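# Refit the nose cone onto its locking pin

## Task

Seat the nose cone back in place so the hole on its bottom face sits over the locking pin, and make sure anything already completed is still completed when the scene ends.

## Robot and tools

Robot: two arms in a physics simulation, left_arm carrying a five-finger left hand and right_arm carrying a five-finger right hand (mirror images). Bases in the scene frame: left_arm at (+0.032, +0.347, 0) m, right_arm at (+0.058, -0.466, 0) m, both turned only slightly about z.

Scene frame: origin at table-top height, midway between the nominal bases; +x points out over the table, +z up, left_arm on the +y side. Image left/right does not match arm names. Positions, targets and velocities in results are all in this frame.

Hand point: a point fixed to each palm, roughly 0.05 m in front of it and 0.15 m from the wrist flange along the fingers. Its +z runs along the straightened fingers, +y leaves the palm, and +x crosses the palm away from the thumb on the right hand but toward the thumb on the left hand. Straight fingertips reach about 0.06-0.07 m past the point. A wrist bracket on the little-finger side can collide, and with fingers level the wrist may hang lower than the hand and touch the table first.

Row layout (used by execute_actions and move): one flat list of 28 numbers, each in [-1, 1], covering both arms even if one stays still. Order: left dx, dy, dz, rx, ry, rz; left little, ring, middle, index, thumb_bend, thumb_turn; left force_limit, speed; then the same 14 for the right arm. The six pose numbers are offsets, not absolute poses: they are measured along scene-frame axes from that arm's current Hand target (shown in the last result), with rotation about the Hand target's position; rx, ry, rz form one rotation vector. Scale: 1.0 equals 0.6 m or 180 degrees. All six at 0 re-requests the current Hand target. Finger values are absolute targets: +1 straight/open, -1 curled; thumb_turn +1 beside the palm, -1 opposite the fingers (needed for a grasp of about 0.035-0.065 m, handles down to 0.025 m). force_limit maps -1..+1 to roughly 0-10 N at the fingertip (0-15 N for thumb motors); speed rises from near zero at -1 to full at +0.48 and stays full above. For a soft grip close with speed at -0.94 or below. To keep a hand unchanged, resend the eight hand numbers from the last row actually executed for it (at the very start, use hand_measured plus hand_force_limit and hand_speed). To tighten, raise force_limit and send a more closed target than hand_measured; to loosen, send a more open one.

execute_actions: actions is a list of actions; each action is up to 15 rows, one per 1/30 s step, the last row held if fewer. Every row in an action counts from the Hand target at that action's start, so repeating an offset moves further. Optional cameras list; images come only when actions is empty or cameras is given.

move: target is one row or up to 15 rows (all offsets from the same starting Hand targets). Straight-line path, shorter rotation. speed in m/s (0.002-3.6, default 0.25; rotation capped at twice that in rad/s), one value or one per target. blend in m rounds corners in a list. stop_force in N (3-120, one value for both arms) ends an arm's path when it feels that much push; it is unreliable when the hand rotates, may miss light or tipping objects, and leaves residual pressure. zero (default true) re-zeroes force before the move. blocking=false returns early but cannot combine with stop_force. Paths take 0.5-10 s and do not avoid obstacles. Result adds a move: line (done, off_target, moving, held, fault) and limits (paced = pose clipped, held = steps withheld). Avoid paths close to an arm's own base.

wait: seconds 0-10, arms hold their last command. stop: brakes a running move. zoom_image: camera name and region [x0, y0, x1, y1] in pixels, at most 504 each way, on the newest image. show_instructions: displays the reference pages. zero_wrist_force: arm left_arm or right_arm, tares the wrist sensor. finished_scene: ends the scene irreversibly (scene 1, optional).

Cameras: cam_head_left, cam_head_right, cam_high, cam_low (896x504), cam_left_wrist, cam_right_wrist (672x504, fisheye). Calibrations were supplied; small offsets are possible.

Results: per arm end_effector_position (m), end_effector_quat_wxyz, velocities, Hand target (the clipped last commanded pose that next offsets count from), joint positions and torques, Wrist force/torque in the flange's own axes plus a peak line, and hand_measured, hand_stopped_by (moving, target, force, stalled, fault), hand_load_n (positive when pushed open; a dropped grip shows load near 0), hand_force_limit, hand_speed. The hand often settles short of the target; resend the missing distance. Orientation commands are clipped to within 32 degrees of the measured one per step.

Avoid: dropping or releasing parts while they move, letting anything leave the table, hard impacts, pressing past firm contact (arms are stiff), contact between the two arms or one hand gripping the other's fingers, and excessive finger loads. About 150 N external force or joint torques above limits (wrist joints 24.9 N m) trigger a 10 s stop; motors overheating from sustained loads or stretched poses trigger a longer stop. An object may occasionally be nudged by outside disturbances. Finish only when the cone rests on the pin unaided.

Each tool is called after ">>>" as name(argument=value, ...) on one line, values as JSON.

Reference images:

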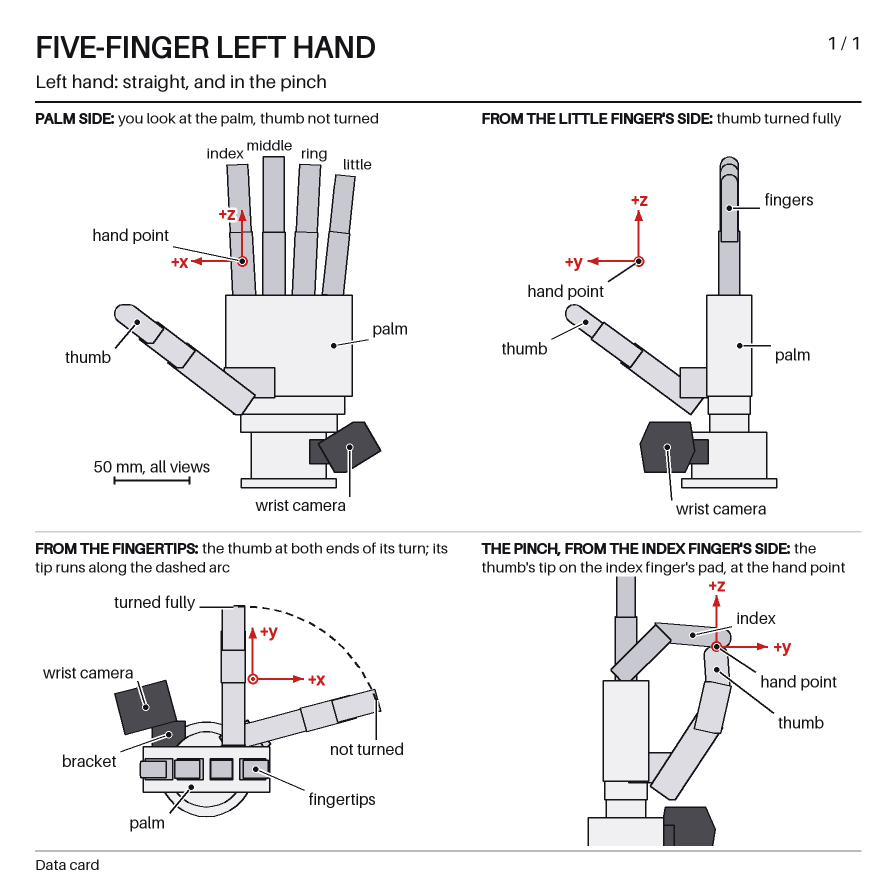

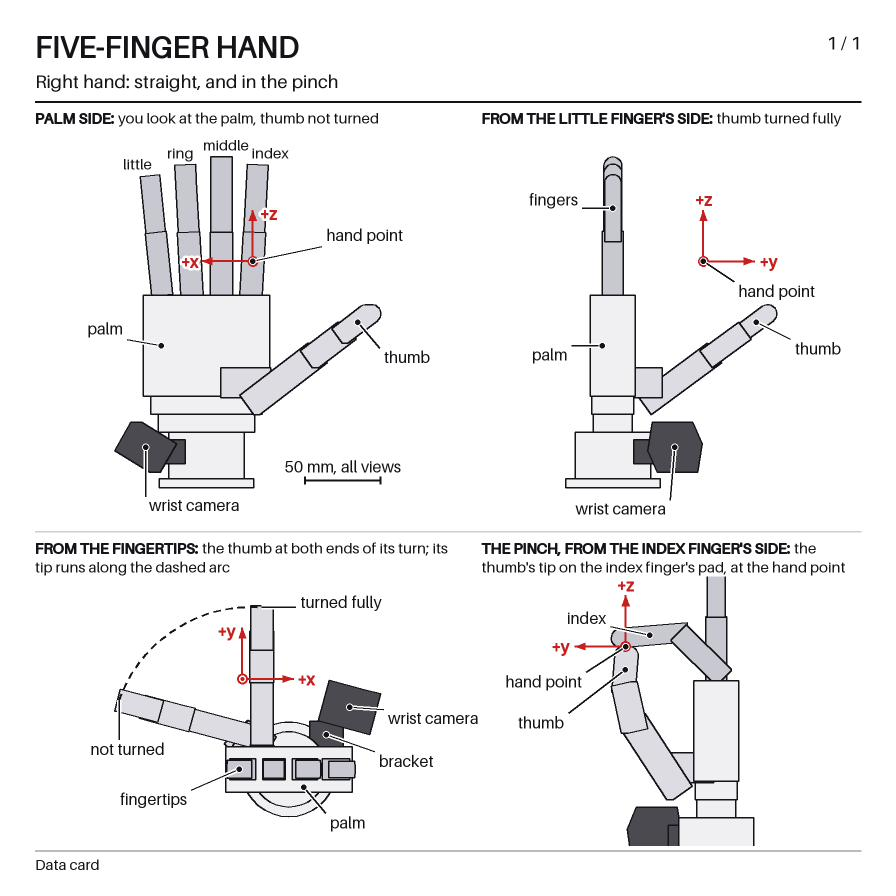

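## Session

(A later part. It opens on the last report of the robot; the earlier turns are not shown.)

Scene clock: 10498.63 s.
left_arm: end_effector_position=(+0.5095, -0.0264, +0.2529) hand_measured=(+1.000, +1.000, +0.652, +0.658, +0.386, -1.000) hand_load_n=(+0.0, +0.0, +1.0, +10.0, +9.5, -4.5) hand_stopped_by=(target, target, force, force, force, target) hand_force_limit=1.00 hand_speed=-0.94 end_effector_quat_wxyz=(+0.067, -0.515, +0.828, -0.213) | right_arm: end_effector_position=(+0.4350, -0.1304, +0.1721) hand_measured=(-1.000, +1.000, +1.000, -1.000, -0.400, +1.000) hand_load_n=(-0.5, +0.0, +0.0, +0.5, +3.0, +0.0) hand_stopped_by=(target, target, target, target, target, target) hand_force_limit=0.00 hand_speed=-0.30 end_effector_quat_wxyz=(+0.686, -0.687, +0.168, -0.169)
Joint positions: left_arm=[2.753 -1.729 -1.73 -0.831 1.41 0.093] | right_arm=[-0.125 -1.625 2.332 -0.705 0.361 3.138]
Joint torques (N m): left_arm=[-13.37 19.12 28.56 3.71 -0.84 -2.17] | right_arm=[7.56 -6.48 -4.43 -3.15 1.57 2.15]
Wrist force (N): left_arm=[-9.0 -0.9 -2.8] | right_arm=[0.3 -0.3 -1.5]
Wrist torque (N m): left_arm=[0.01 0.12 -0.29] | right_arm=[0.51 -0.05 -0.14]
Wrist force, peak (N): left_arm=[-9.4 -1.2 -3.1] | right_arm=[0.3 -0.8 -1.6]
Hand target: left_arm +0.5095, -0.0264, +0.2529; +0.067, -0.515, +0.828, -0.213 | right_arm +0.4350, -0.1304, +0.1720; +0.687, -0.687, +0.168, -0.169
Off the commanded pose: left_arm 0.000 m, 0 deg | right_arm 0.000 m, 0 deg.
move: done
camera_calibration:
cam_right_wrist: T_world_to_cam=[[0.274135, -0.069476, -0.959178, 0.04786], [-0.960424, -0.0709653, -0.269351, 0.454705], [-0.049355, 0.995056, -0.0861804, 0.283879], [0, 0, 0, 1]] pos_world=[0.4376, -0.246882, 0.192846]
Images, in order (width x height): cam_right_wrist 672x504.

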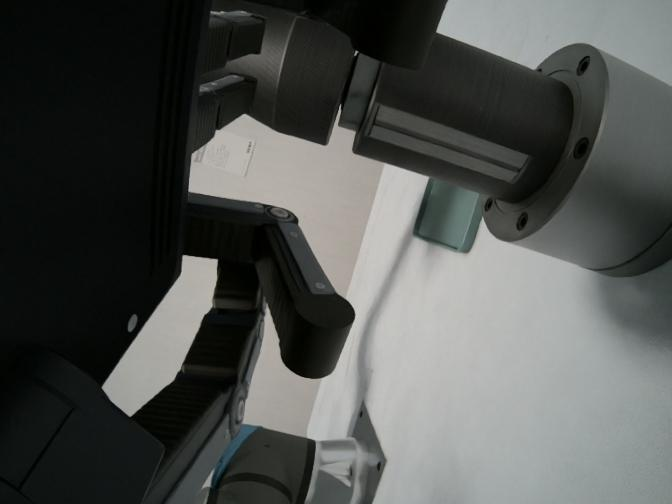

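>>> move(target=[0.0015, 0.0029, 0, 0, 0, 0, 1, 1, 0.52, 0.52, 0.17, -1, 1.0, -0.94, 0, 0, 0, 0, 0, 0, 1, -1, -1, 1, -0.4, 1, 0, -0.3], speed=0.01)

>>> move(target=[0, 0, 0, 0, 0, 0, 1, 1, 0.52, 0.52, 0.17, -1, 1.0, -0.94, 0, 0, -0.0785, 0, 0, 0, 1, -1, -1, 1, -0.4, 1, 0, -0.3], speed=0.05, cameras=["cam_right_wrist", "cam_low"])

>>> zoom_image(camera="cam_right_wrist", region=[170, 0, 340, 130])

Scene clock: 10602.03 s.
left_arm: end_effector_position=(+0.5104, -0.0247, +0.2529) hand_measured=(+1.000, +1.000, +0.652, +0.658, +0.386, -1.000) hand_load_n=(+0.0, +0.0, +0.0, +10.0, +6.5, +0.5) hand_stopped_by=(target, target, force, force, force, target) hand_force_limit=1.00 hand_speed=-0.94 end_effector_quat_wxyz=(+0.067, -0.515, +0.828, -0.213) | right_arm: end_effector_position=(+0.4349, -0.1304, +0.1720) hand_measured=(+1.000, -1.000, -1.000, +1.000, -0.400, +1.000) hand_load_n=(+0.0, +0.0, +0.0, -0.5, +0.0, +0.0) hand_stopped_by=(target, target, target, target, target, target) hand_force_limit=0.00 hand_speed=-0.30 end_effector_quat_wxyz=(+0.687, -0.687, +0.168, -0.169)
Joint positions: left_arm=[2.756 -1.729 -1.731 -0.832 1.408 0.096] | right_arm=[-0.125 -1.625 2.332 -0.706 0.361 3.138]
Joint torques (N m): left_arm=[9.93 38.51 11.28 -0.39 -0.41 2.32] | right_arm=[2.96 -6.81 -11.75 -2.67 1.22 2.17]
Wrist force (N): left_arm=[1.3 -3.1 -1.9] | right_arm=[0.5 -0.6 -1.2]
Wrist torque (N m): left_arm=[0.02 0.29 -0.26] | right_arm=[0.46 -0.07 -0.13]
Wrist force, peak (N): left_arm=[-9.5 -1.4 -2.4] | right_arm=[0.3 -0.7 -1.5]
Hand target: left_arm +0.5104, -0.0247, +0.2529; +0.067, -0.515, +0.828, -0.213 | right_arm +0.4350, -0.1304, +0.1720; +0.687, -0.687, +0.168, -0.169
Off the commanded pose: left_arm 0.000 m, 0 deg | right_arm 0.000 m, 0 deg.
move: done

Scene clock: 10603.57 s.
left_arm: end_effector_position=(+0.5104, -0.0247, +0.2529) hand_measured=(+1.000, +1.000, +0.652, +0.658, +0.386, -1.000) hand_load_n=(+0.0, +0.0, +0.0, +10.5, +6.5, +0.0) hand_stopped_by=(target, target, force, force, force, target) hand_force_limit=1.00 hand_speed=-0.94 end_effector_quat_wxyz=(+0.067, -0.515, +0.828, -0.213) | right_arm: end_effector_position=(+0.4350, -0.1304, +0.1250) hand_measured=(+1.000, -1.000, -1.000, +1.000, -0.400, +1.000) hand_load_n=(+0.0, +0.5, +0.0, +0.0, +0.0, +0.0) hand_stopped_by=(target, target, target, target, target, target) hand_force_limit=0.00 hand_speed=-0.30 end_effector_quat_wxyz=(+0.686, -0.687, +0.168, -0.169)
Joint positions: left_arm=[2.756 -1.729 -1.731 -0.832 1.408 0.096] | right_arm=[-0.125 -1.513 2.39 -0.876 0.361 3.138]
Joint torques (N m): left_arm=[9.96 38.59 12.21 -0.58 -0.4 2.24] | right_arm=[6.79 -7.28 -3.26 -3.26 1.44 2.08]
Wrist force (N): left_arm=[1.1 -2.7 -1.6] | right_arm=[0.3 -0.7 -1.0]
Wrist torque (N m): left_arm=[0.07 0.31 -0.27] | right_arm=[0.42 -0.05 -0.13]
Wrist force, peak (N): left_arm=[1.3 -3.3 -2.2] | right_arm=[0.0 -0.9 -1.5]
Hand target: left_arm +0.5104, -0.0247, +0.2529; +0.067, -0.515, +0.828, -0.213 | right_arm +0.4350, -0.1304, +0.1249; +0.687, -0.687, +0.168, -0.169
Off the commanded pose: left_arm 0.000 m, 0 deg | right_arm 0.000 m, 0 deg.
move: done
camera_calibration:
cam_right_wrist: T_world_to_cam=[[0.274135, -0.069476, -0.959178, 0.00268275], [-0.960424, -0.0709653, -0.269351, 0.442018], [-0.049355, 0.995056, -0.0861804, 0.27982], [0, 0, 0, 1]] pos_world=[0.4376, -0.246882, 0.145746]
Images, in order (width x height): cam_low 896x504, cam_right_wrist 672x504.

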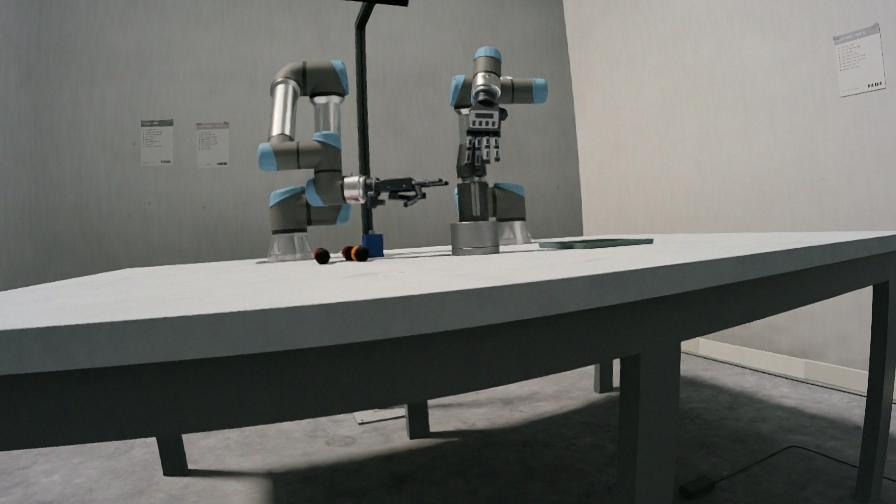

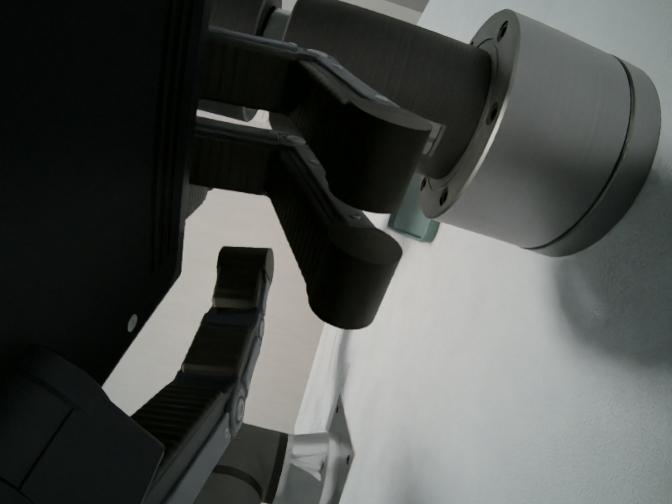

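Scaled by 2.965 from the camera's 672x504 image, which has a finer 960x720 frame.

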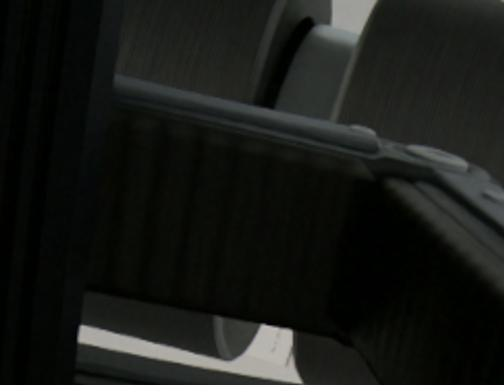

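>>> move(target=[0, 0, 0, 0, 0, 0, 1, 1, 0.52, 0.52, 0.17, -1, 1.0, -0.94, 0.03474, 0.06647, 0, 0, 0, 0, 1, -1, -1, 1, -0.4, 1, 0, -0.3], speed=0.04, stop_force=6)

>>> move(target=[0, 0, 0, 0, 0, 0, 1, 1, 0.52, 0.52, 0.17, -1, 1.0, -0.94, 0.02779, 0.05317, 0, 0, 0, 0, 1, -1, -1, 1, -0.4, 1, 0, -0.3], speed=0.01, stop_force=4, cameras=["cam_low", "cam_high", "cam_left_wrist"])

>>> zoom_image(camera="cam_low", region=[450, 140, 494, 204])

Scene clock: 10620.27 s.
left_arm: end_effector_position=(+0.5104, -0.0247, +0.2529) hand_measured=(+1.000, +1.000, +0.652, +0.658, +0.386, -1.000) hand_load_n=(+0.0, +0.0, +0.5, +10.5, +6.5, +0.5) hand_stopped_by=(target, target, force, force, force, target) hand_force_limit=1.00 hand_speed=-0.94 end_effector_quat_wxyz=(+0.067, -0.515, +0.828, -0.213) | right_arm: end_effector_position=(+0.4558, -0.0905, +0.1249) hand_measured=(+1.000, -1.000, -1.000, +1.000, -0.400, +1.000) hand_load_n=(+0.0, +0.0, +0.0, +0.0, +0.0, +0.0) hand_stopped_by=(target, target, target, target, target, target) hand_force_limit=0.00 hand_speed=-0.30 end_effector_quat_wxyz=(+0.687, -0.687, +0.168, -0.169)
Joint positions: left_arm=[2.756 -1.729 -1.731 -0.832 1.408 0.096] | right_arm=[0.014 -1.433 2.298 -0.864 0.5 3.139]
Joint torques (N m): left_arm=[9.77 37.96 11.86 -0.3 -0.42 2.03] | right_arm=[7.78 -11.63 -23.98 1.79 1.79 -2.28]
Wrist force (N): left_arm=[0.8 -2.8 -1.1] | right_arm=[0.5 -0.3 -1.0]
Wrist torque (N m): left_arm=[0.00 0.35 -0.28] | right_arm=[0.48 -0.07 -0.12]
Wrist force, peak (N): left_arm=[1.4 -3.4 -2.2] | right_arm=[0.3 -0.3 -1.6]
Hand target: left_arm +0.5104, -0.0247, +0.2529; +0.067, -0.515, +0.828, -0.213 | right_arm +0.4558, -0.0905, +0.1249; +0.687, -0.687, +0.168, -0.169
Off the commanded pose: left_arm 0.000 m, 0 deg | right_arm 0.000 m, 0 deg.
move: done

Scene clock: 10624.67 s.
left_arm: end_effector_position=(+0.5104, -0.0247, +0.2529) hand_measured=(+1.000, +1.000, +0.652, +0.658, +0.386, -1.000) hand_load_n=(+0.0, +0.0, +0.5, +10.0, +6.0, -0.5) hand_stopped_by=(target, target, force, force, force, target) hand_force_limit=1.00 hand_speed=-0.94 end_effector_quat_wxyz=(+0.067, -0.515, +0.828, -0.213) | right_arm: end_effector_position=(+0.4724, -0.0587, +0.1249) hand_measured=(+1.000, -1.000, -1.000, +1.000, -0.400, +1.000) hand_load_n=(+0.0, +0.0, +0.0, +0.0, +0.0, -0.5) hand_stopped_by=(target, target, target, target, target, target) hand_force_limit=0.00 hand_speed=-0.30 end_effector_quat_wxyz=(+0.687, -0.687, +0.168, -0.169)
Joint positions: left_arm=[2.756 -1.729 -1.731 -0.832 1.408 0.096] | right_arm=[0.108 -1.371 2.219 -0.847 0.594 3.139]
Joint torques (N m): left_arm=[7.89 37.32 10.9 -0.29 -0.35 2.11] | right_arm=[-7.78 -23.97 -11.07 0.64 -0.63 1.22]
Wrist force (N): left_arm=[-0.1 -4.0 -1.2] | right_arm=[-1.5 -4.4 -5.1]
Wrist torque (N m): left_arm=[-0.10 0.27 -0.24] | right_arm=[0.62 -0.05 -0.35]
Wrist force, peak (N): left_arm=[0.3 -4.0 -2.4] | right_arm=[-1.4 -4.6 -5.8]
Hand target: left_arm +0.5104, -0.0247, +0.2529; +0.067, -0.515, +0.828, -0.213 | right_arm +0.4724, -0.0587, +0.1249; +0.687, -0.687, +0.168, -0.169
Off the commanded pose: left_arm 0.000 m, 0 deg | right_arm 0.000 m, 0 deg.
move: contact (right_arm)
camera_calibration:
cam_left_wrist: T_world_to_cam=[[0.680975, -0.575991, 0.452225, -0.481055], [-0.732191, -0.524532, 0.434469, 0.258582], [-0.013044, -0.626977, -0.778929, 0.305953], [0, 0, 0, 1]] pos_world=[0.520909, 0.0503764, 0.343514]
Images, in order (width x height): cam_high 896x504, cam_low 896x504, cam_left_wrist 672x504.

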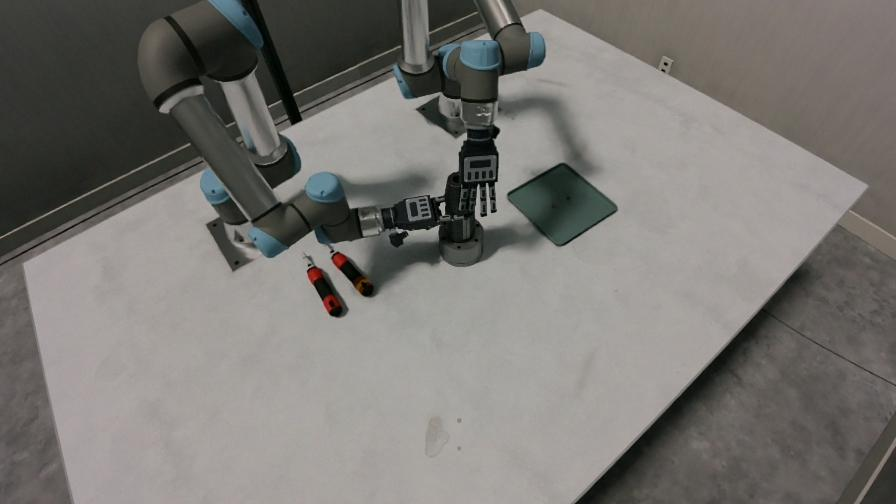

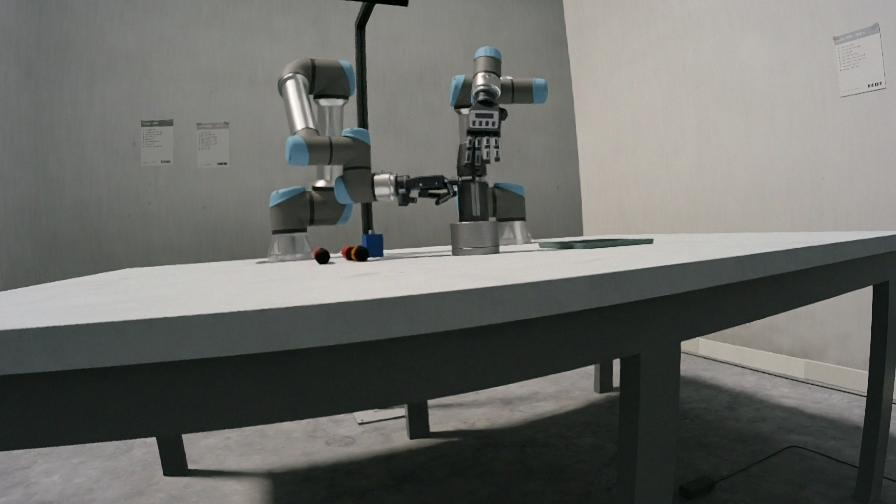

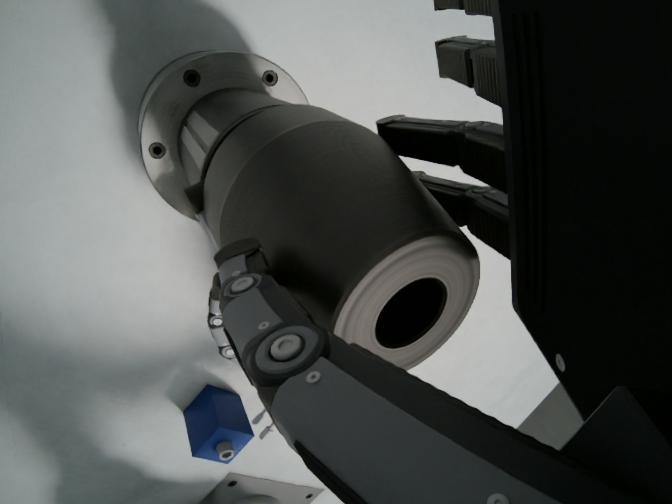

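Scaled by 7.875 from the camera's 896x504 image, which has a finer 1280x720 frame.

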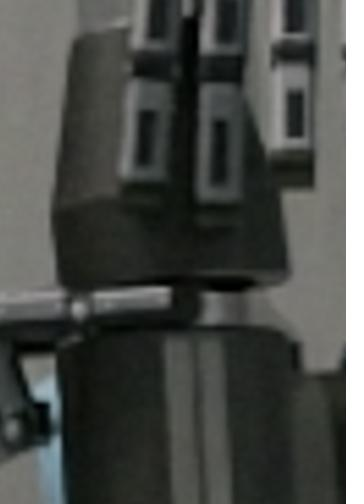

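>>> move(target=[0, 0, 0, 0, 0, 0, 1, 1, 0.52, 0.52, 0.17, -1, 1.0, -0.94, 0.0021, 0.0039, 0.0025, 0.01132, -0.00592, 0, 1, -1, -1, 1, -0.4, 1, 0, -0.3], speed=0.01, cameras=["cam_low"])

>>> zoom_image(camera="cam_low", region=[450, 140, 494, 204])

Scene clock: 10649.80 s.
left_arm: end_effector_position=(+0.5104, -0.0247, +0.2529) hand_measured=(+1.000, +1.000, +0.652, +0.658, +0.386, -1.000) hand_load_n=(+0.0, +0.0, +1.0, +11.5, +5.5, -2.5) hand_stopped_by=(target, target, force, force, force, target) hand_force_limit=1.00 hand_speed=-0.94 end_effector_quat_wxyz=(+0.067, -0.515, +0.828, -0.213) | right_arm: end_effector_position=(+0.4736, -0.0564, +0.1264) hand_measured=(+1.000, -1.000, -1.000, +1.000, -0.400, +1.000) hand_load_n=(-7.5, +0.0, +0.0, -7.5, +0.0, +0.0) hand_stopped_by=(target, target, target, target, target, target) hand_force_limit=0.00 hand_speed=-0.30 end_effector_quat_wxyz=(+0.700, -0.673, +0.164, -0.172)
Joint positions: left_arm=[2.756 -1.729 -1.731 -0.832 1.408 0.096] | right_arm=[0.108 -1.364 2.244 -0.951 0.596 3.198]
Joint torques (N m): left_arm=[-0.88 31.38 17.17 1.39 -0.37 1.02] | right_arm=[5.4 -24.97 -14.6 -7.34 3.43 2.35]
Wrist force (N): left_arm=[-7.6 -5.5 -1.7] | right_arm=[-4.0 24.3 -7.6]
Wrist torque (N m): left_arm=[0.04 0.18 -0.41] | right_arm=[0.75 -0.08 0.33]
Wrist force, peak (N): left_arm=[-7.3 -5.9 -2.0] | right_arm=[-4.0 24.3 -7.6]
Hand target: left_arm +0.5104, -0.0247, +0.2529; +0.067, -0.515, +0.828, -0.213 | right_arm +0.4736, -0.0564, +0.1264; +0.700, -0.673, +0.164, -0.172
Off the commanded pose: left_arm 0.000 m, 0 deg | right_arm 0.000 m, 0 deg.
move: done
Images, in order (width x height): cam_low 896x504.

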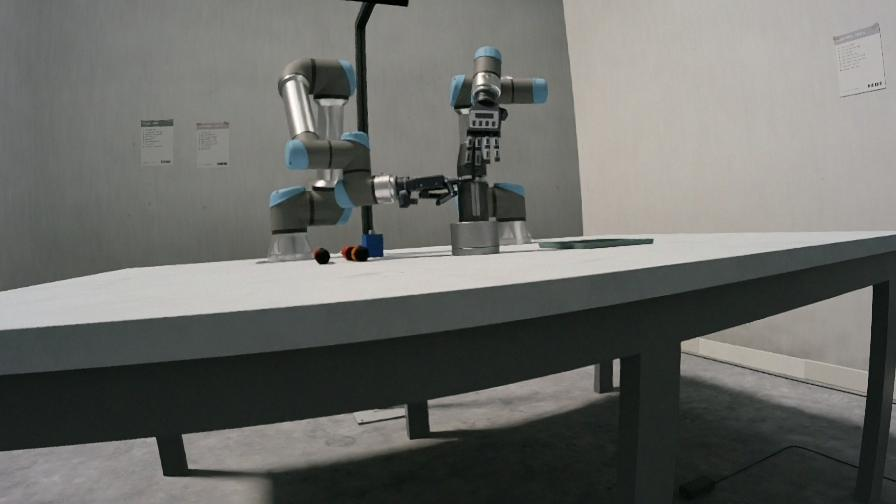

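Scaled by 7.875 from the camera's 896x504 image, which has a finer 1280x720 frame.

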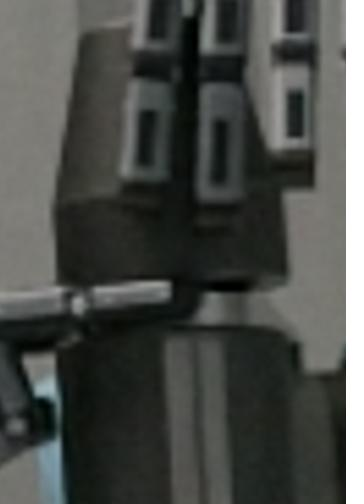

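>>> move(target=[0, 0, 0, 0, 0, 0, 1, 1, 0.68, 0.69, 0.5, -1, 1.0, -0.9, 0, 0, 0, 0, 0, 0, 1, -1, -1, 1, -0.4, 1, 0, -0.3], cameras=["cam_low"])

>>> zoom_image(camera="cam_low", region=[450, 140, 494, 204])

Scene clock: 10658.03 s.
left_arm: end_effector_position=(+0.5104, -0.0247, +0.2529) hand_measured=(+1.000, +1.000, +0.680, +0.690, +0.500, -1.000) hand_load_n=(+0.0, +0.0, +0.0, +0.0, +0.0, +0.0) hand_stopped_by=(target, target, target, target, target, target) hand_force_limit=1.00 hand_speed=-0.90 end_effector_quat_wxyz=(+0.067, -0.515, +0.828, -0.213) | right_arm: end_effector_position=(+0.4737, -0.0564, +0.1264) hand_measured=(+1.000, -1.000, -1.000, +0.998, -0.400, +1.000) hand_load_n=(-9.0, +0.0, +0.0, -9.0, -0.5, +0.0) hand_stopped_by=(target, target, target, target, target, target) hand_force_limit=0.00 hand_speed=-0.30 end_effector_quat_wxyz=(+0.700, -0.673, +0.164, -0.172)
Joint positions: left_arm=[2.756 -1.729 -1.731 -0.832 1.408 0.096] | right_arm=[0.108 -1.364 2.244 -0.951 0.596 3.198]
Joint torques (N m): left_arm=[-2.17 25.24 26.38 2.87 -0.39 0.34] | right_arm=[4.62 -25.02 -13.12 -1.91 -1.28 1.95]
Wrist force (N): left_arm=[-1.5 0.0 -0.2] | right_arm=[0.0 21.2 -1.8]
Wrist torque (N m): left_arm=[-0.30 0.23 -0.31] | right_arm=[0.30 -0.01 0.51]
Wrist force, peak (N): left_arm=[-7.5 -5.7 -1.8] | right_arm=[-4.1 24.9 -7.5]
Hand target: left_arm +0.5104, -0.0247, +0.2529; +0.067, -0.515, +0.828, -0.213 | right_arm +0.4736, -0.0564, +0.1264; +0.700, -0.673, +0.164, -0.172
Off the commanded pose: left_arm 0.000 m, 0 deg | right_arm 0.000 m, 0 deg.
move: done
Images, in order (width x height): cam_low 896x504.

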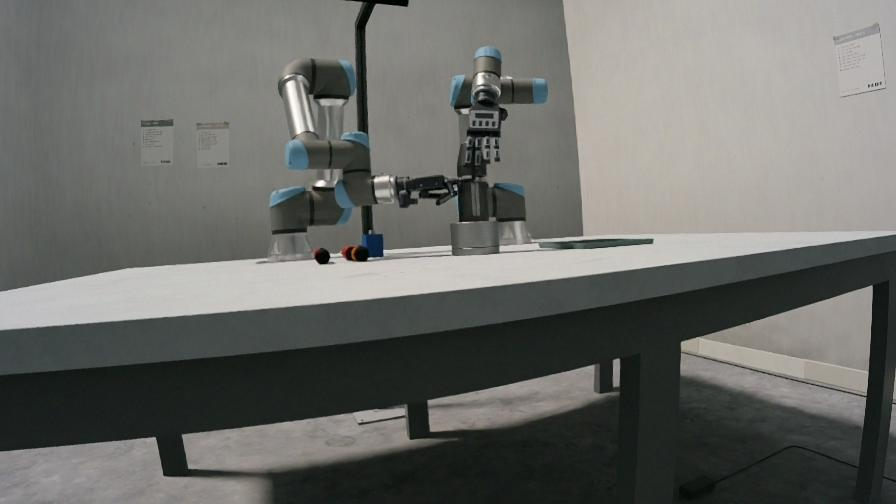

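Scaled by 7.875 from the camera's 896x504 image, which has a finer 1280x720 frame.

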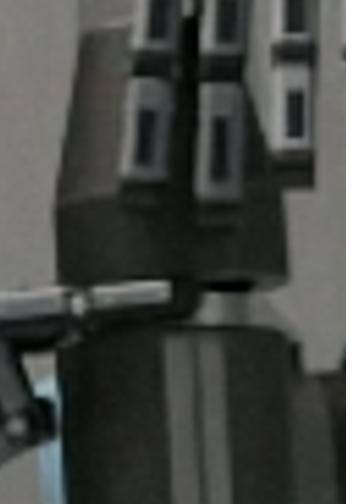

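>>> move(target=[0, 0, 0, 0, 0, 0, 1, 1, 1, 1, 1, -1, 1.0, -0.6, 0, 0, 0, 0, 0, 0, 1, -1, -1, 1, -0.4, 1, 0, -0.3])

>>> move(target=[0, 0, 0, 0, 0, 0, 1, 1, 1, 1, 1, -1, 1.0, -0.6, 0, 0, 0.006, 0, 0, 0, 1, -1, -1, 1, -0.4, 1, 0, -0.3], speed=0.005, cameras=["cam_low", "cam_left_wrist"])

>>> zoom_image(camera="cam_low", region=[450, 140, 494, 204])

Scene clock: 10677.80 s.
left_arm: end_effector_position=(+0.5104, -0.0247, +0.2529) hand_measured=(+1.000, +1.000, +1.000, +1.000, +1.000, -1.000) hand_load_n=(+0.0, +0.0, +0.0, +0.0, -0.5, +0.0) hand_stopped_by=(target, target, target, target, target, target) hand_force_limit=1.00 hand_speed=-0.60 end_effector_quat_wxyz=(+0.067, -0.515, +0.828, -0.213) | right_arm: end_effector_position=(+0.4736, -0.0564, +0.1264) hand_measured=(+1.000, -1.000, -1.000, +0.998, -0.400, +1.000) hand_load_n=(-9.0, +0.0, +0.0, -9.0, -0.5, +0.0) hand_stopped_by=(target, target, target, target, target, target) hand_force_limit=0.00 hand_speed=-0.30 end_effector_quat_wxyz=(+0.700, -0.673, +0.164, -0.172)
Joint positions: left_arm=[2.756 -1.729 -1.731 -0.832 1.408 0.096] | right_arm=[0.108 -1.364 2.244 -0.951 0.596 3.198]
Joint torques (N m): left_arm=[-3.95 21.65 28.65 2.98 -0.42 0.02] | right_arm=[-0.36 -25.14 -13.02 -1.36 -1.11 1.99]
Wrist force (N): left_arm=[-1.7 0.5 -0.2] | right_arm=[0.8 21.2 -2.1]
Wrist torque (N m): left_arm=[-0.24 0.24 -0.33] | right_arm=[0.33 -0.12 0.57]
Wrist force, peak (N): left_arm=[-2.1 0.2 -0.4] | right_arm=[0.7 21.7 -1.9]
Hand target: left_arm +0.5104, -0.0247, +0.2529; +0.067, -0.515, +0.828, -0.213 | right_arm +0.4736, -0.0564, +0.1264; +0.700, -0.673, +0.164, -0.172
Off the commanded pose: left_arm 0.000 m, 0 deg | right_arm 0.000 m, 0 deg.
move: done

Scene clock: 10678.77 s.
left_arm: end_effector_position=(+0.5104, -0.0247, +0.2529) hand_measured=(+1.000, +1.000, +1.000, +1.000, +1.000, -1.000) hand_load_n=(+0.0, -0.5, -0.5, -0.5, +0.0, +0.0) hand_stopped_by=(target, target, target, target, target, target) hand_force_limit=1.00 hand_speed=-0.60 end_effector_quat_wxyz=(+0.067, -0.515, +0.828, -0.213) | right_arm: end_effector_position=(+0.4736, -0.0564, +0.1299) hand_measured=(+1.000, -1.000, -1.000, +0.998, -0.400, +1.000) hand_load_n=(-8.5, +0.0, +0.0, -9.0, +0.0, +0.0) hand_stopped_by=(target, target, target, target, target, target) hand_force_limit=0.00 hand_speed=-0.30 end_effector_quat_wxyz=(+0.700, -0.673, +0.164, -0.172)
Joint positions: left_arm=[2.756 -1.729 -1.731 -0.832 1.408 0.096] | right_arm=[0.108 -1.372 2.241 -0.94 0.596 3.198]
Joint torques (N m): left_arm=[-4.49 21.33 28.39 2.85 -0.46 -0.2] | right_arm=[-0.85 -37.18 -30.74 -1.08 -0.88 1.88]
Wrist force (N): left_arm=[-1.8 0.2 -0.4] | right_arm=[0.4 21.5 -1.6]
Wrist torque (N m): left_arm=[-0.26 0.26 -0.33] | right_arm=[0.34 -0.08 0.55]
Wrist force, peak (N): left_arm=[-1.9 0.3 -0.3] | right_arm=[0.6 21.8 -1.7]
Hand target: left_arm +0.5104, -0.0247, +0.2529; +0.067, -0.515, +0.828, -0.213 | right_arm +0.4736, -0.0564, +0.1300; +0.700, -0.673, +0.164, -0.172
Off the commanded pose: left_arm 0.000 m, 0 deg | right_arm 0.000 m, 0 deg.
move: done
camera_calibration:
cam_left_wrist: T_world_to_cam=[[0.680975, -0.575991, 0.452225, -0.481055], [-0.732191, -0.524532, 0.434469, 0.258582], [-0.013044, -0.626977, -0.778929, 0.305953], [0, 0, 0, 1]] pos_world=[0.520909, 0.0503764, 0.343514]
Images, in order (width x height): cam_low 896x504, cam_left_wrist 672x504.

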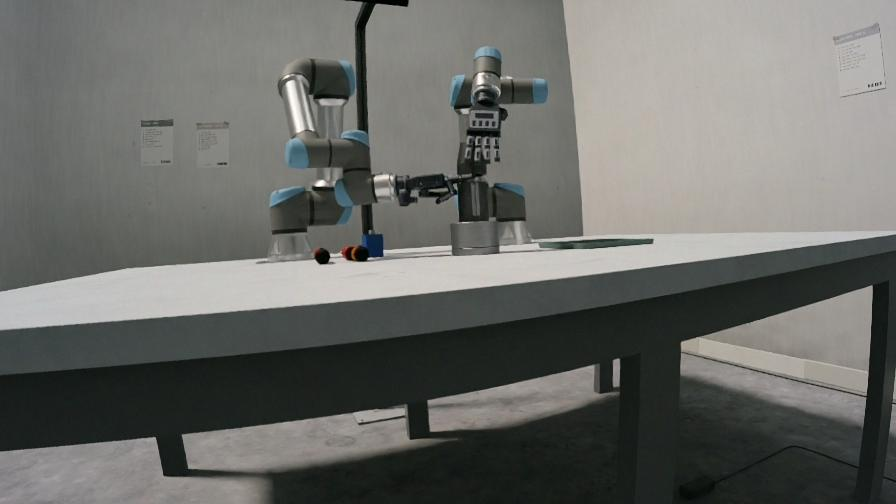

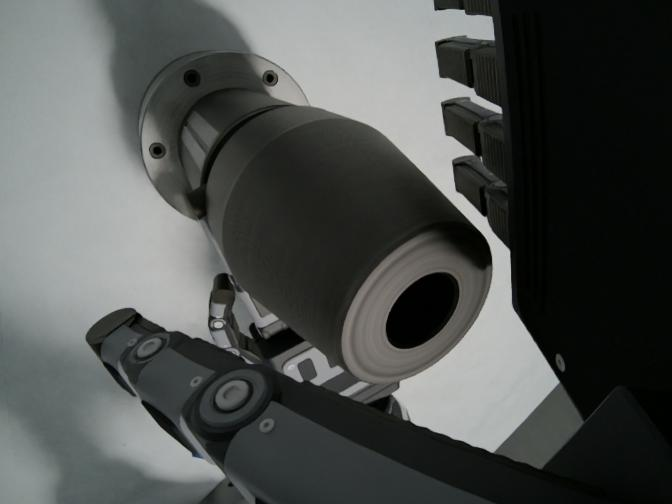

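Scaled by 7.875 from the camera's 896x504 image, which has a finer 1280x720 frame.

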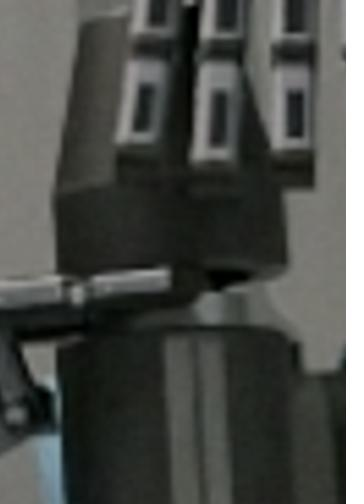

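>>> move(target=[[0, 0, 0.2952, 0, 0, 0, 1, 1, 1, 1, 1, -1, 1.0, -0.6, 0, 0, 0, 0, 0, 0, 1, -1, -1, 1, -0.4, 1, 0, -0.3], [-0.2215, 0.0122, 0.4788, -0.2453, 0.0721, -0.0949, 1, 1, 1, 1, 1, -1, 1.0, -0.6, 0, 0, 0, 0, 0, 0, 1, -1, -1, 1, -0.4, 1, 0, -0.3]], speed=0.12)

>>> move(target=[[-0.0052, -0.0498, 0.2020, -0.1494, 0.0425, 0.0066, 1, 1, 1, 1, 1, -1, 1.0, -0.6, 0, 0, 0, 0, 0, 0, 1, -1, -1, 1, -0.4, 1, 0, -0.3], [0.0608, -0.0233, 0.3825, -0.2839, 0.0730, 0.0497, 1, 1, 1, 1, 1, -1, 1.0, -0.6, 0, 0, 0, 0, 0, 0, 1, -1, -1, 1, -0.4, 1, 0, -0.3], [0.1807, 0.0742, 0.5145, -0.4115, 0.0915, 0.1313, 1, 1, 1, 1, 1, -1, 1.0, -0.6, 0, 0, 0, 0, 0, 0, 1, -1, -1, 1, -0.4, 1, 0, -0.3]], speed=0.2)

Scene clock: 10751.20 s.
left_arm: end_effector_position=(+0.3774, -0.0174, +0.5403) hand_measured=(+1.000, +1.000, +1.000, +1.000, +1.000, -1.000) hand_load_n=(+0.0, +0.0, +0.0, +0.0, +0.0, +0.0) hand_stopped_by=(target, target, target, target, target, target) hand_force_limit=1.00 hand_speed=-0.60 end_effector_quat_wxyz=(-0.253, -0.397, +0.755, -0.456) | right_arm: end_effector_position=(+0.4736, -0.0564, +0.1300) hand_measured=(+1.000, -1.000, -1.000, +0.998, -0.400, +1.000) hand_load_n=(-8.5, +0.0, +0.0, -9.0, +0.0, +0.0) hand_stopped_by=(target, target, target, target, target, target) hand_force_limit=0.00 hand_speed=-0.30 end_effector_quat_wxyz=(+0.700, -0.673, +0.164, -0.172)
Joint positions: left_arm=[3.052 -1.423 -1.523 -1.748 0.474 0.56] | right_arm=[0.108 -1.372 2.241 -0.939 0.596 3.198]
Joint torques (N m): left_arm=[9.42 7.61 30.07 0.09 -2.29 1.91] | right_arm=[-8.51 -39.24 -31.28 -1.41 1.81 -1.81]
Wrist force (N): left_arm=[-1.9 -0.3 0.1] | right_arm=[0.7 21.4 -1.8]
Wrist torque (N m): left_arm=[-0.33 0.13 -0.39] | right_arm=[0.33 -0.12 0.57]
Wrist force, peak (N): left_arm=[-2.2 0.2 -0.1] | right_arm=[0.1 21.7 -2.6]
Hand target: left_arm +0.3775, -0.0174, +0.5402; -0.253, -0.397, +0.755, -0.456 | right_arm +0.4736, -0.0564, +0.1300; +0.700, -0.673, +0.164, -0.172
Off the commanded pose: left_arm 0.000 m, 0 deg | right_arm 0.000 m, 0 deg.
move: done

Scene clock: 10756.33 s.
left_arm: end_effector_position=(+0.4859, +0.0271, +0.8489) hand_measured=(+1.000, +1.000, +1.000, +1.000, +1.000, -1.000) hand_load_n=(+0.0, +0.0, +0.0, +0.0, +0.0, +0.0) hand_stopped_by=(target, target, target, target, target, target) hand_force_limit=1.00 hand_speed=-0.60 end_effector_quat_wxyz=(+0.444, +0.358, -0.200, +0.796) | right_arm: end_effector_position=(+0.4736, -0.0564, +0.1300) hand_measured=(+1.000, -1.000, -1.000, +0.998, -0.400, +1.000) hand_load_n=(-8.5, +0.0, +0.0, -9.0, +0.0, +0.0) hand_stopped_by=(target, target, target, target, target, target) hand_force_limit=0.00 hand_speed=-0.30 end_effector_quat_wxyz=(+0.700, -0.673, +0.164, -0.172)
Joint positions: left_arm=[3.053 -1.49 -1.323 -2.455 -0.895 0.783] | right_arm=[0.108 -1.372 2.241 -0.939 0.596 3.198]
Joint torques (N m): left_arm=[-9.26 10.18 28.43 0.65 -1.81 2.02] | right_arm=[-7.98 -39.18 -31.29 -1.42 1.74 -1.79]
Wrist force (N): left_arm=[-1.2 -0.4 0.2] | right_arm=[0.4 21.3 -2.3]
Wrist torque (N m): left_arm=[-0.14 -0.10 -0.31] | right_arm=[0.35 -0.05 0.55]
Wrist force, peak (N): left_arm=[-2.0 -0.3 -0.3] | right_arm=[0.4 21.8 -1.9]
Hand target: left_arm +0.4859, +0.0272, +0.8489; +0.444, +0.358, -0.200, +0.796 | right_arm +0.4736, -0.0564, +0.1300; +0.700, -0.673, +0.164, -0.172
Off the commanded pose: left_arm 0.000 m, 0 deg | right_arm 0.000 m, 0 deg.
move: done

>>> execute_actions(actions=[], cameras=["cam_high", "cam_low", "cam_right_wrist", "cam_head_right"])

>>> zoom_image(camera="cam_high", region=[430, 160, 490, 240])

>>> zoom_image(camera="cam_low", region=[445, 130, 500, 205])

>>> zoom_image(camera="cam_head_right", region=[395, 225, 455, 305])

Scene clock: 10779.03 s.
left_arm: end_effector_position=(+0.4859, +0.0272, +0.8489) hand_measured=(+1.000, +1.000, +1.000, +1.000, +1.000, -1.000) hand_load_n=(+0.0, +0.0, +0.0, +0.0, +0.5, +0.0) hand_stopped_by=(target, target, target, target, target, target) hand_force_limit=1.00 hand_speed=-0.60 end_effector_quat_wxyz=(+0.444, +0.358, -0.200, +0.796) | right_arm: end_effector_position=(+0.4736, -0.0564, +0.1300) hand_measured=(+1.000, -1.000, -1.000, +0.998, -0.400, +1.000) hand_load_n=(-8.5, +0.0, +0.0, -9.0, +0.0, +0.0) hand_stopped_by=(target, target, target, target, target, target) hand_force_limit=0.00 hand_speed=-0.30 end_effector_quat_wxyz=(+0.700, -0.673, +0.164, -0.172)
Joint positions: left_arm=[3.053 -1.49 -1.323 -2.456 -0.895 0.783] | right_arm=[0.108 -1.372 2.241 -0.939 0.596 3.198]
Joint velocities: within noise
Joint torques (N m): left_arm=[-8.89 8.85 30.36 0.55 -1.79 2.11] | right_arm=[-8.24 -39.13 -30.86 -1.45 1.71 -1.75]
Wrist force (N): left_arm=[-1.0 -0.6 0.2] | right_arm=[0.7 21.6 -2.0]
Wrist torque (N m): left_arm=[-0.18 -0.12 -0.30] | right_arm=[0.37 -0.10 0.57]
Wrist force, peak (N): left_arm=[-1.4 -0.8 0.5] | right_arm=[0.4 21.8 -2.2]
Hand target: left_arm +0.4859, +0.0272, +0.8489; +0.444, +0.358, -0.200, +0.796 | right_arm +0.4736, -0.0564, +0.1300; +0.700, -0.673, +0.164, -0.172
Off the commanded pose: left_arm 0.000 m, 0 deg | right_arm 0.000 m, 0 deg.
camera_calibration:
cam_right_wrist: T_world_to_cam=[[0.291975, -0.0353482, -0.955773, -0.00489738], [-0.955214, -0.0610609, -0.289546, 0.486502], [-0.0481254, 0.997508, -0.0515933, 0.203539], [0, 0, 0, 1]] pos_world=[0.475939, -0.173498, 0.146685]
Images, in order (width x height): cam_head_right 896x504, cam_high 896x504, cam_low 896x504, cam_right_wrist 672x504.

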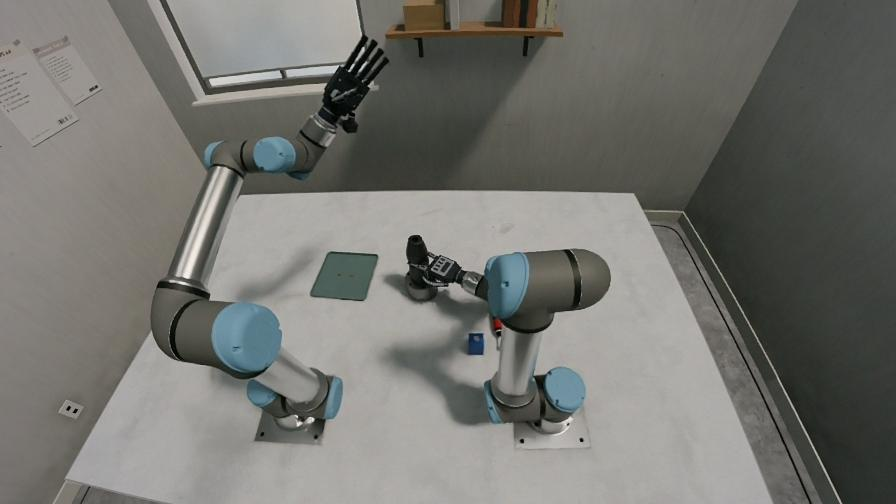

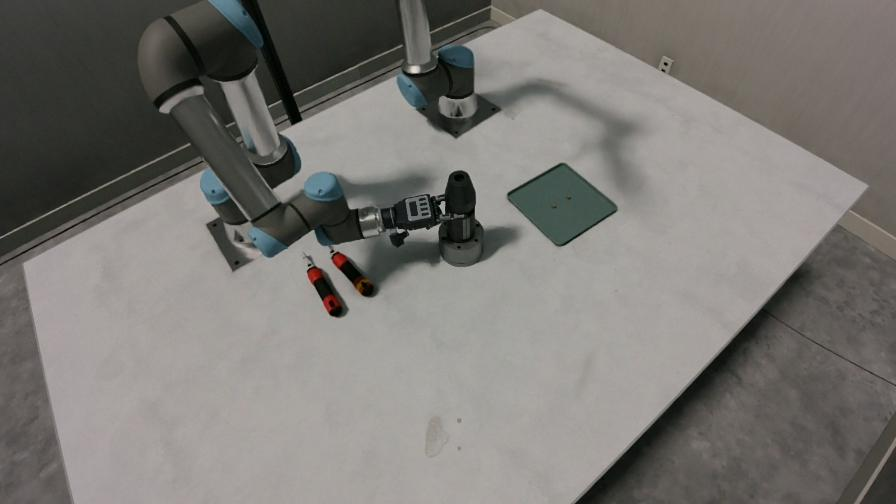

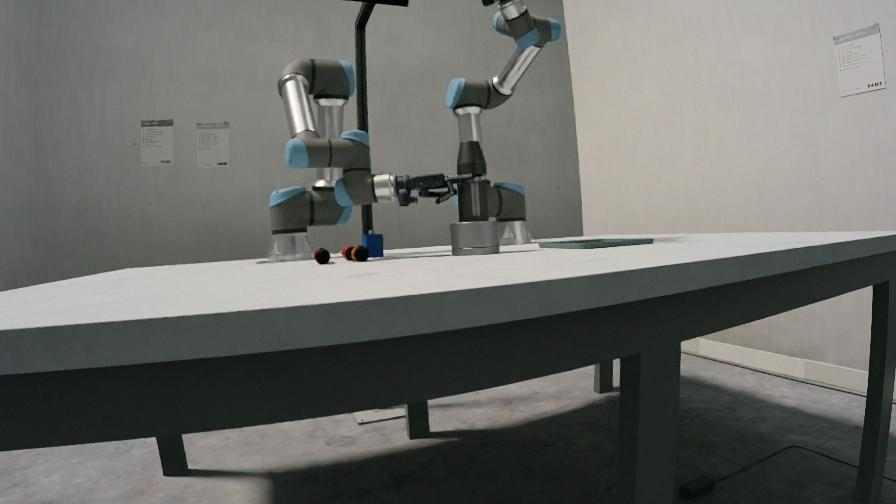

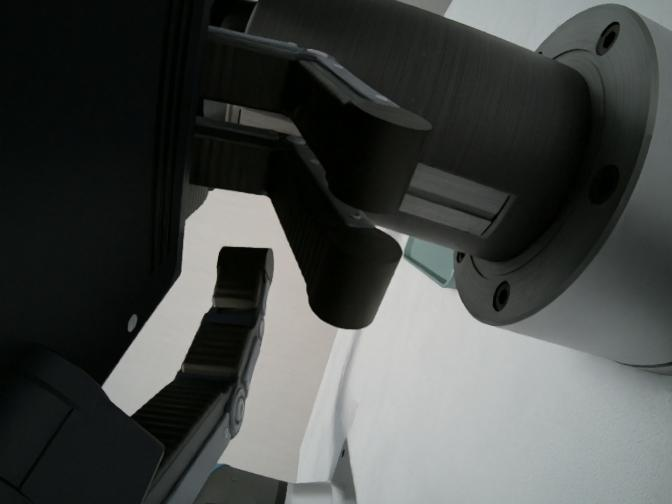

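Scaled by 6.300 from the camera's 896x504 image, which has a finer 1280x720 frame.

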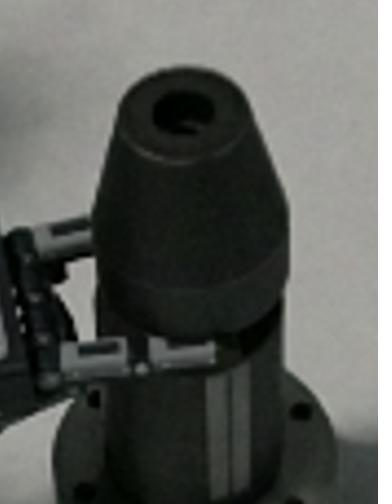

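Scaled by 6.720 from the camera's 896x504 image, which has a finer 1280x720 frame.

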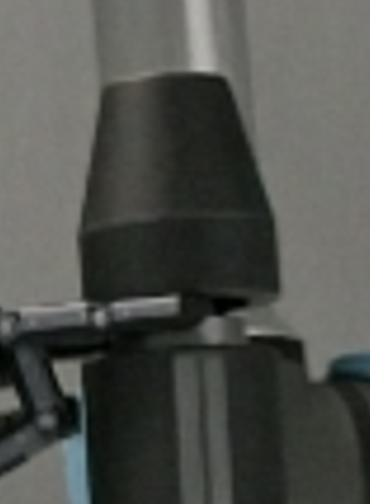

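Scaled by 6.300 from the camera's 896x504 image, which has a finer 1280x720 frame.

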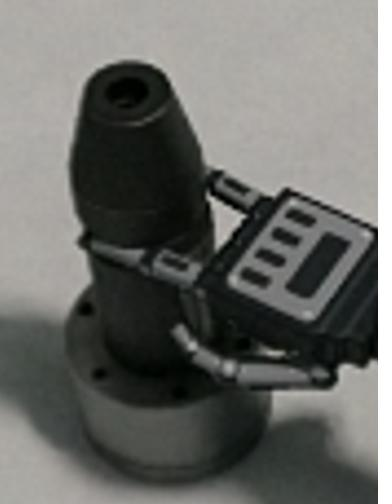

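>>> zoom_image(camera="cam_low", region=[450, 150, 494, 194])

>>> zoom_image(camera="cam_low", region=[450, 180, 494, 224])

Scaled by 11.455 from the camera's 896x504 image, which has a finer 1280x720 frame.

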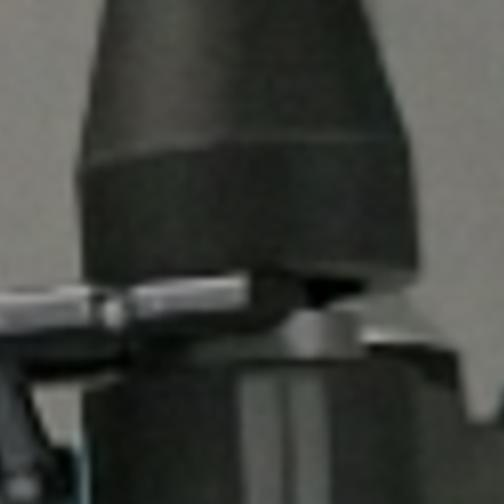

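Scaled by 11.455 from the camera's 896x504 image, which has a finer 1280x720 frame.

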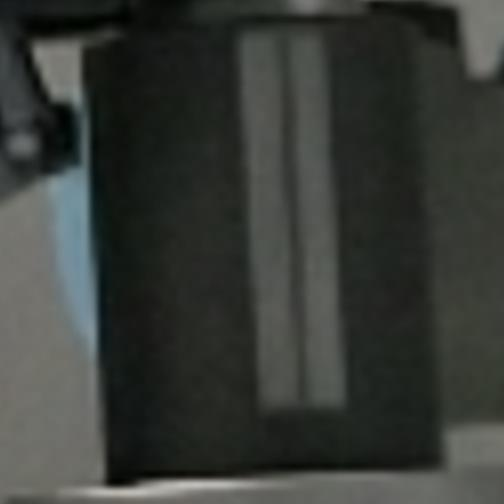

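>>> move(target=[0.1267, 0.3078, -0.8387, 0, 0, 0, 1, 1, 1, 1, 1, -1, 1.0, -0.6, 0, 0, 0, 0, 0, 0, 1, -1, -1, 1, -0.4, 1, 0, -0.3], speed=0.25)

>>> move(target=[0, 0, 0, 0, 0, 0, 1, 1, 1, 1, 1, -1, 1.0, -0.6, 0, 0, 0.375, 0, 0, 0, 1, -1, -1, 1, -0.4, 1, 0, -0.3], speed=0.08, cameras=["cam_low", "cam_left_wrist"])

Scene clock: 10846.10 s.
left_arm: end_effector_position=(+0.5619, +0.2118, +0.3457) hand_measured=(+1.000, +1.000, +1.000, +1.000, +1.000, -1.000) hand_load_n=(+0.0, +0.0, +0.0, +0.0, +0.0, +0.0) hand_stopped_by=(target, target, target, target, target, target) hand_force_limit=1.00 hand_speed=-0.60 end_effector_quat_wxyz=(+0.444, +0.358, -0.200, +0.796) | right_arm: end_effector_position=(+0.4736, -0.0564, +0.1300) hand_measured=(+1.000, -1.000, -1.000, +0.998, -0.400, +1.000) hand_load_n=(-9.0, +0.0, +0.0, -9.0, +0.0, +0.0) hand_stopped_by=(target, target, target, target, target, target) hand_force_limit=0.00 hand_speed=-0.30 end_effector_quat_wxyz=(+0.700, -0.673, +0.164, -0.172)
Joint positions: left_arm=[3.434 -2.086 -2.178 -0.67 -0.747 0.299] | right_arm=[0.108 -1.372 2.241 -0.939 0.596 3.198]
Joint torques (N m): left_arm=[8.31 25.15 20.32 3.67 -1.82 -1.81] | right_arm=[-8.17 -39.14 -31.02 -1.58 1.68 -1.78]
Wrist force (N): left_arm=[-0.9 -0.5 0.4] | right_arm=[0.4 21.2 -2.2]
Wrist torque (N m): left_arm=[-0.15 -0.15 -0.18] | right_arm=[0.33 -0.05 0.54]
Wrist force, peak (N): left_arm=[-1.7 -0.9 -0.8] | right_arm=[0.2 21.9 -1.7]
Hand target: left_arm +0.5619, +0.2118, +0.3457; +0.444, +0.358, -0.200, +0.796 | right_arm +0.4736, -0.0564, +0.1300; +0.700, -0.673, +0.164, -0.172
Off the commanded pose: left_arm 0.000 m, 0 deg | right_arm 0.000 m, 0 deg.
move: done

Scene clock: 10849.50 s.
left_arm: end_effector_position=(+0.5619, +0.2118, +0.3457) hand_measured=(+1.000, +1.000, +1.000, +1.000, +1.000, -1.000) hand_load_n=(+0.0, +0.0, +0.0, +0.0, +0.0, -0.5) hand_stopped_by=(target, target, target, target, target, target) hand_force_limit=1.00 hand_speed=-0.60 end_effector_quat_wxyz=(+0.444, +0.358, -0.200, +0.796) | right_arm: end_effector_position=(+0.4737, -0.0564, +0.3549) hand_measured=(+1.000, -1.000, -1.000, +0.998, -0.400, +1.000) hand_load_n=(-9.0, +0.0, +0.0, -9.0, +0.0, +0.0) hand_stopped_by=(target, target, target, target, target, target) hand_force_limit=0.00 hand_speed=-0.30 end_effector_quat_wxyz=(+0.700, -0.673, +0.164, -0.172)
Joint positions: left_arm=[3.434 -2.086 -2.178 -0.67 -0.747 0.299] | right_arm=[0.108 -1.681 1.887 -0.277 0.596 3.198]
Joint torques (N m): left_arm=[8.61 24.95 19.86 4.32 -2.11 -1.8] | right_arm=[-2.33 -32.43 -38.56 -0.91 -1.13 -2.25]
Wrist force (N): left_arm=[-1.0 -0.3 0.3] | right_arm=[0.1 21.4 -2.1]
Wrist torque (N m): left_arm=[-0.12 -0.13 -0.19] | right_arm=[0.36 -0.01 0.63]
Wrist force, peak (N): left_arm=[-1.4 -0.1 0.3] | right_arm=[0.4 22.9 -1.9]
Hand target: left_arm +0.5619, +0.2118, +0.3457; +0.444, +0.358, -0.200, +0.796 | right_arm +0.4736, -0.0564, +0.3550; +0.700, -0.673, +0.164, -0.172
Off the commanded pose: left_arm 0.000 m, 0 deg | right_arm 0.000 m, 0 deg.
move: done
camera_calibration:
cam_left_wrist: T_world_to_cam=[[0.733826, 0.6581, 0.168538, -0.614991], [-0.672958, 0.670286, 0.312801, 0.135703], [0.0928857, -0.34296, 0.934746, -0.184979], [0, 0, 0, 1]] pos_world=[0.5598, 0.250325, 0.234109]
Images, in order (width x height): cam_low 896x504, cam_left_wrist 672x504.

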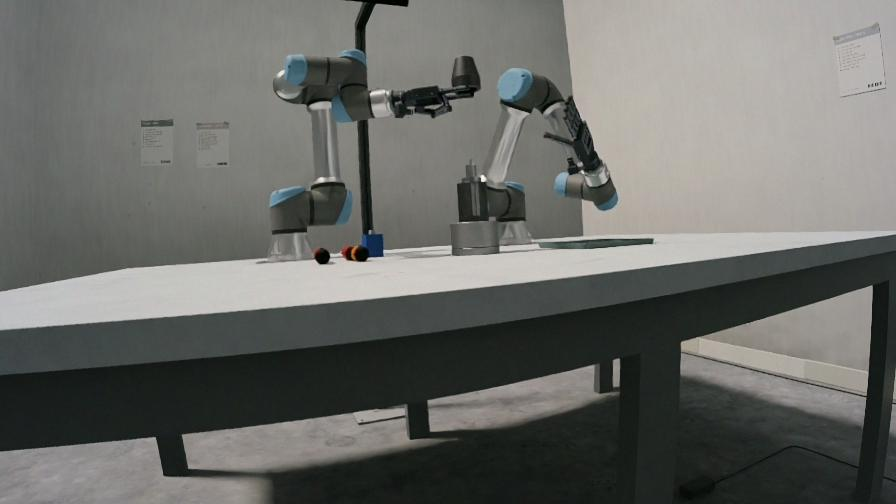

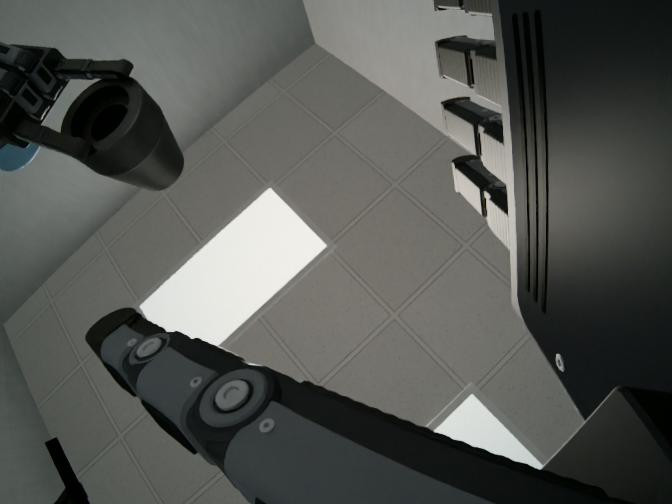

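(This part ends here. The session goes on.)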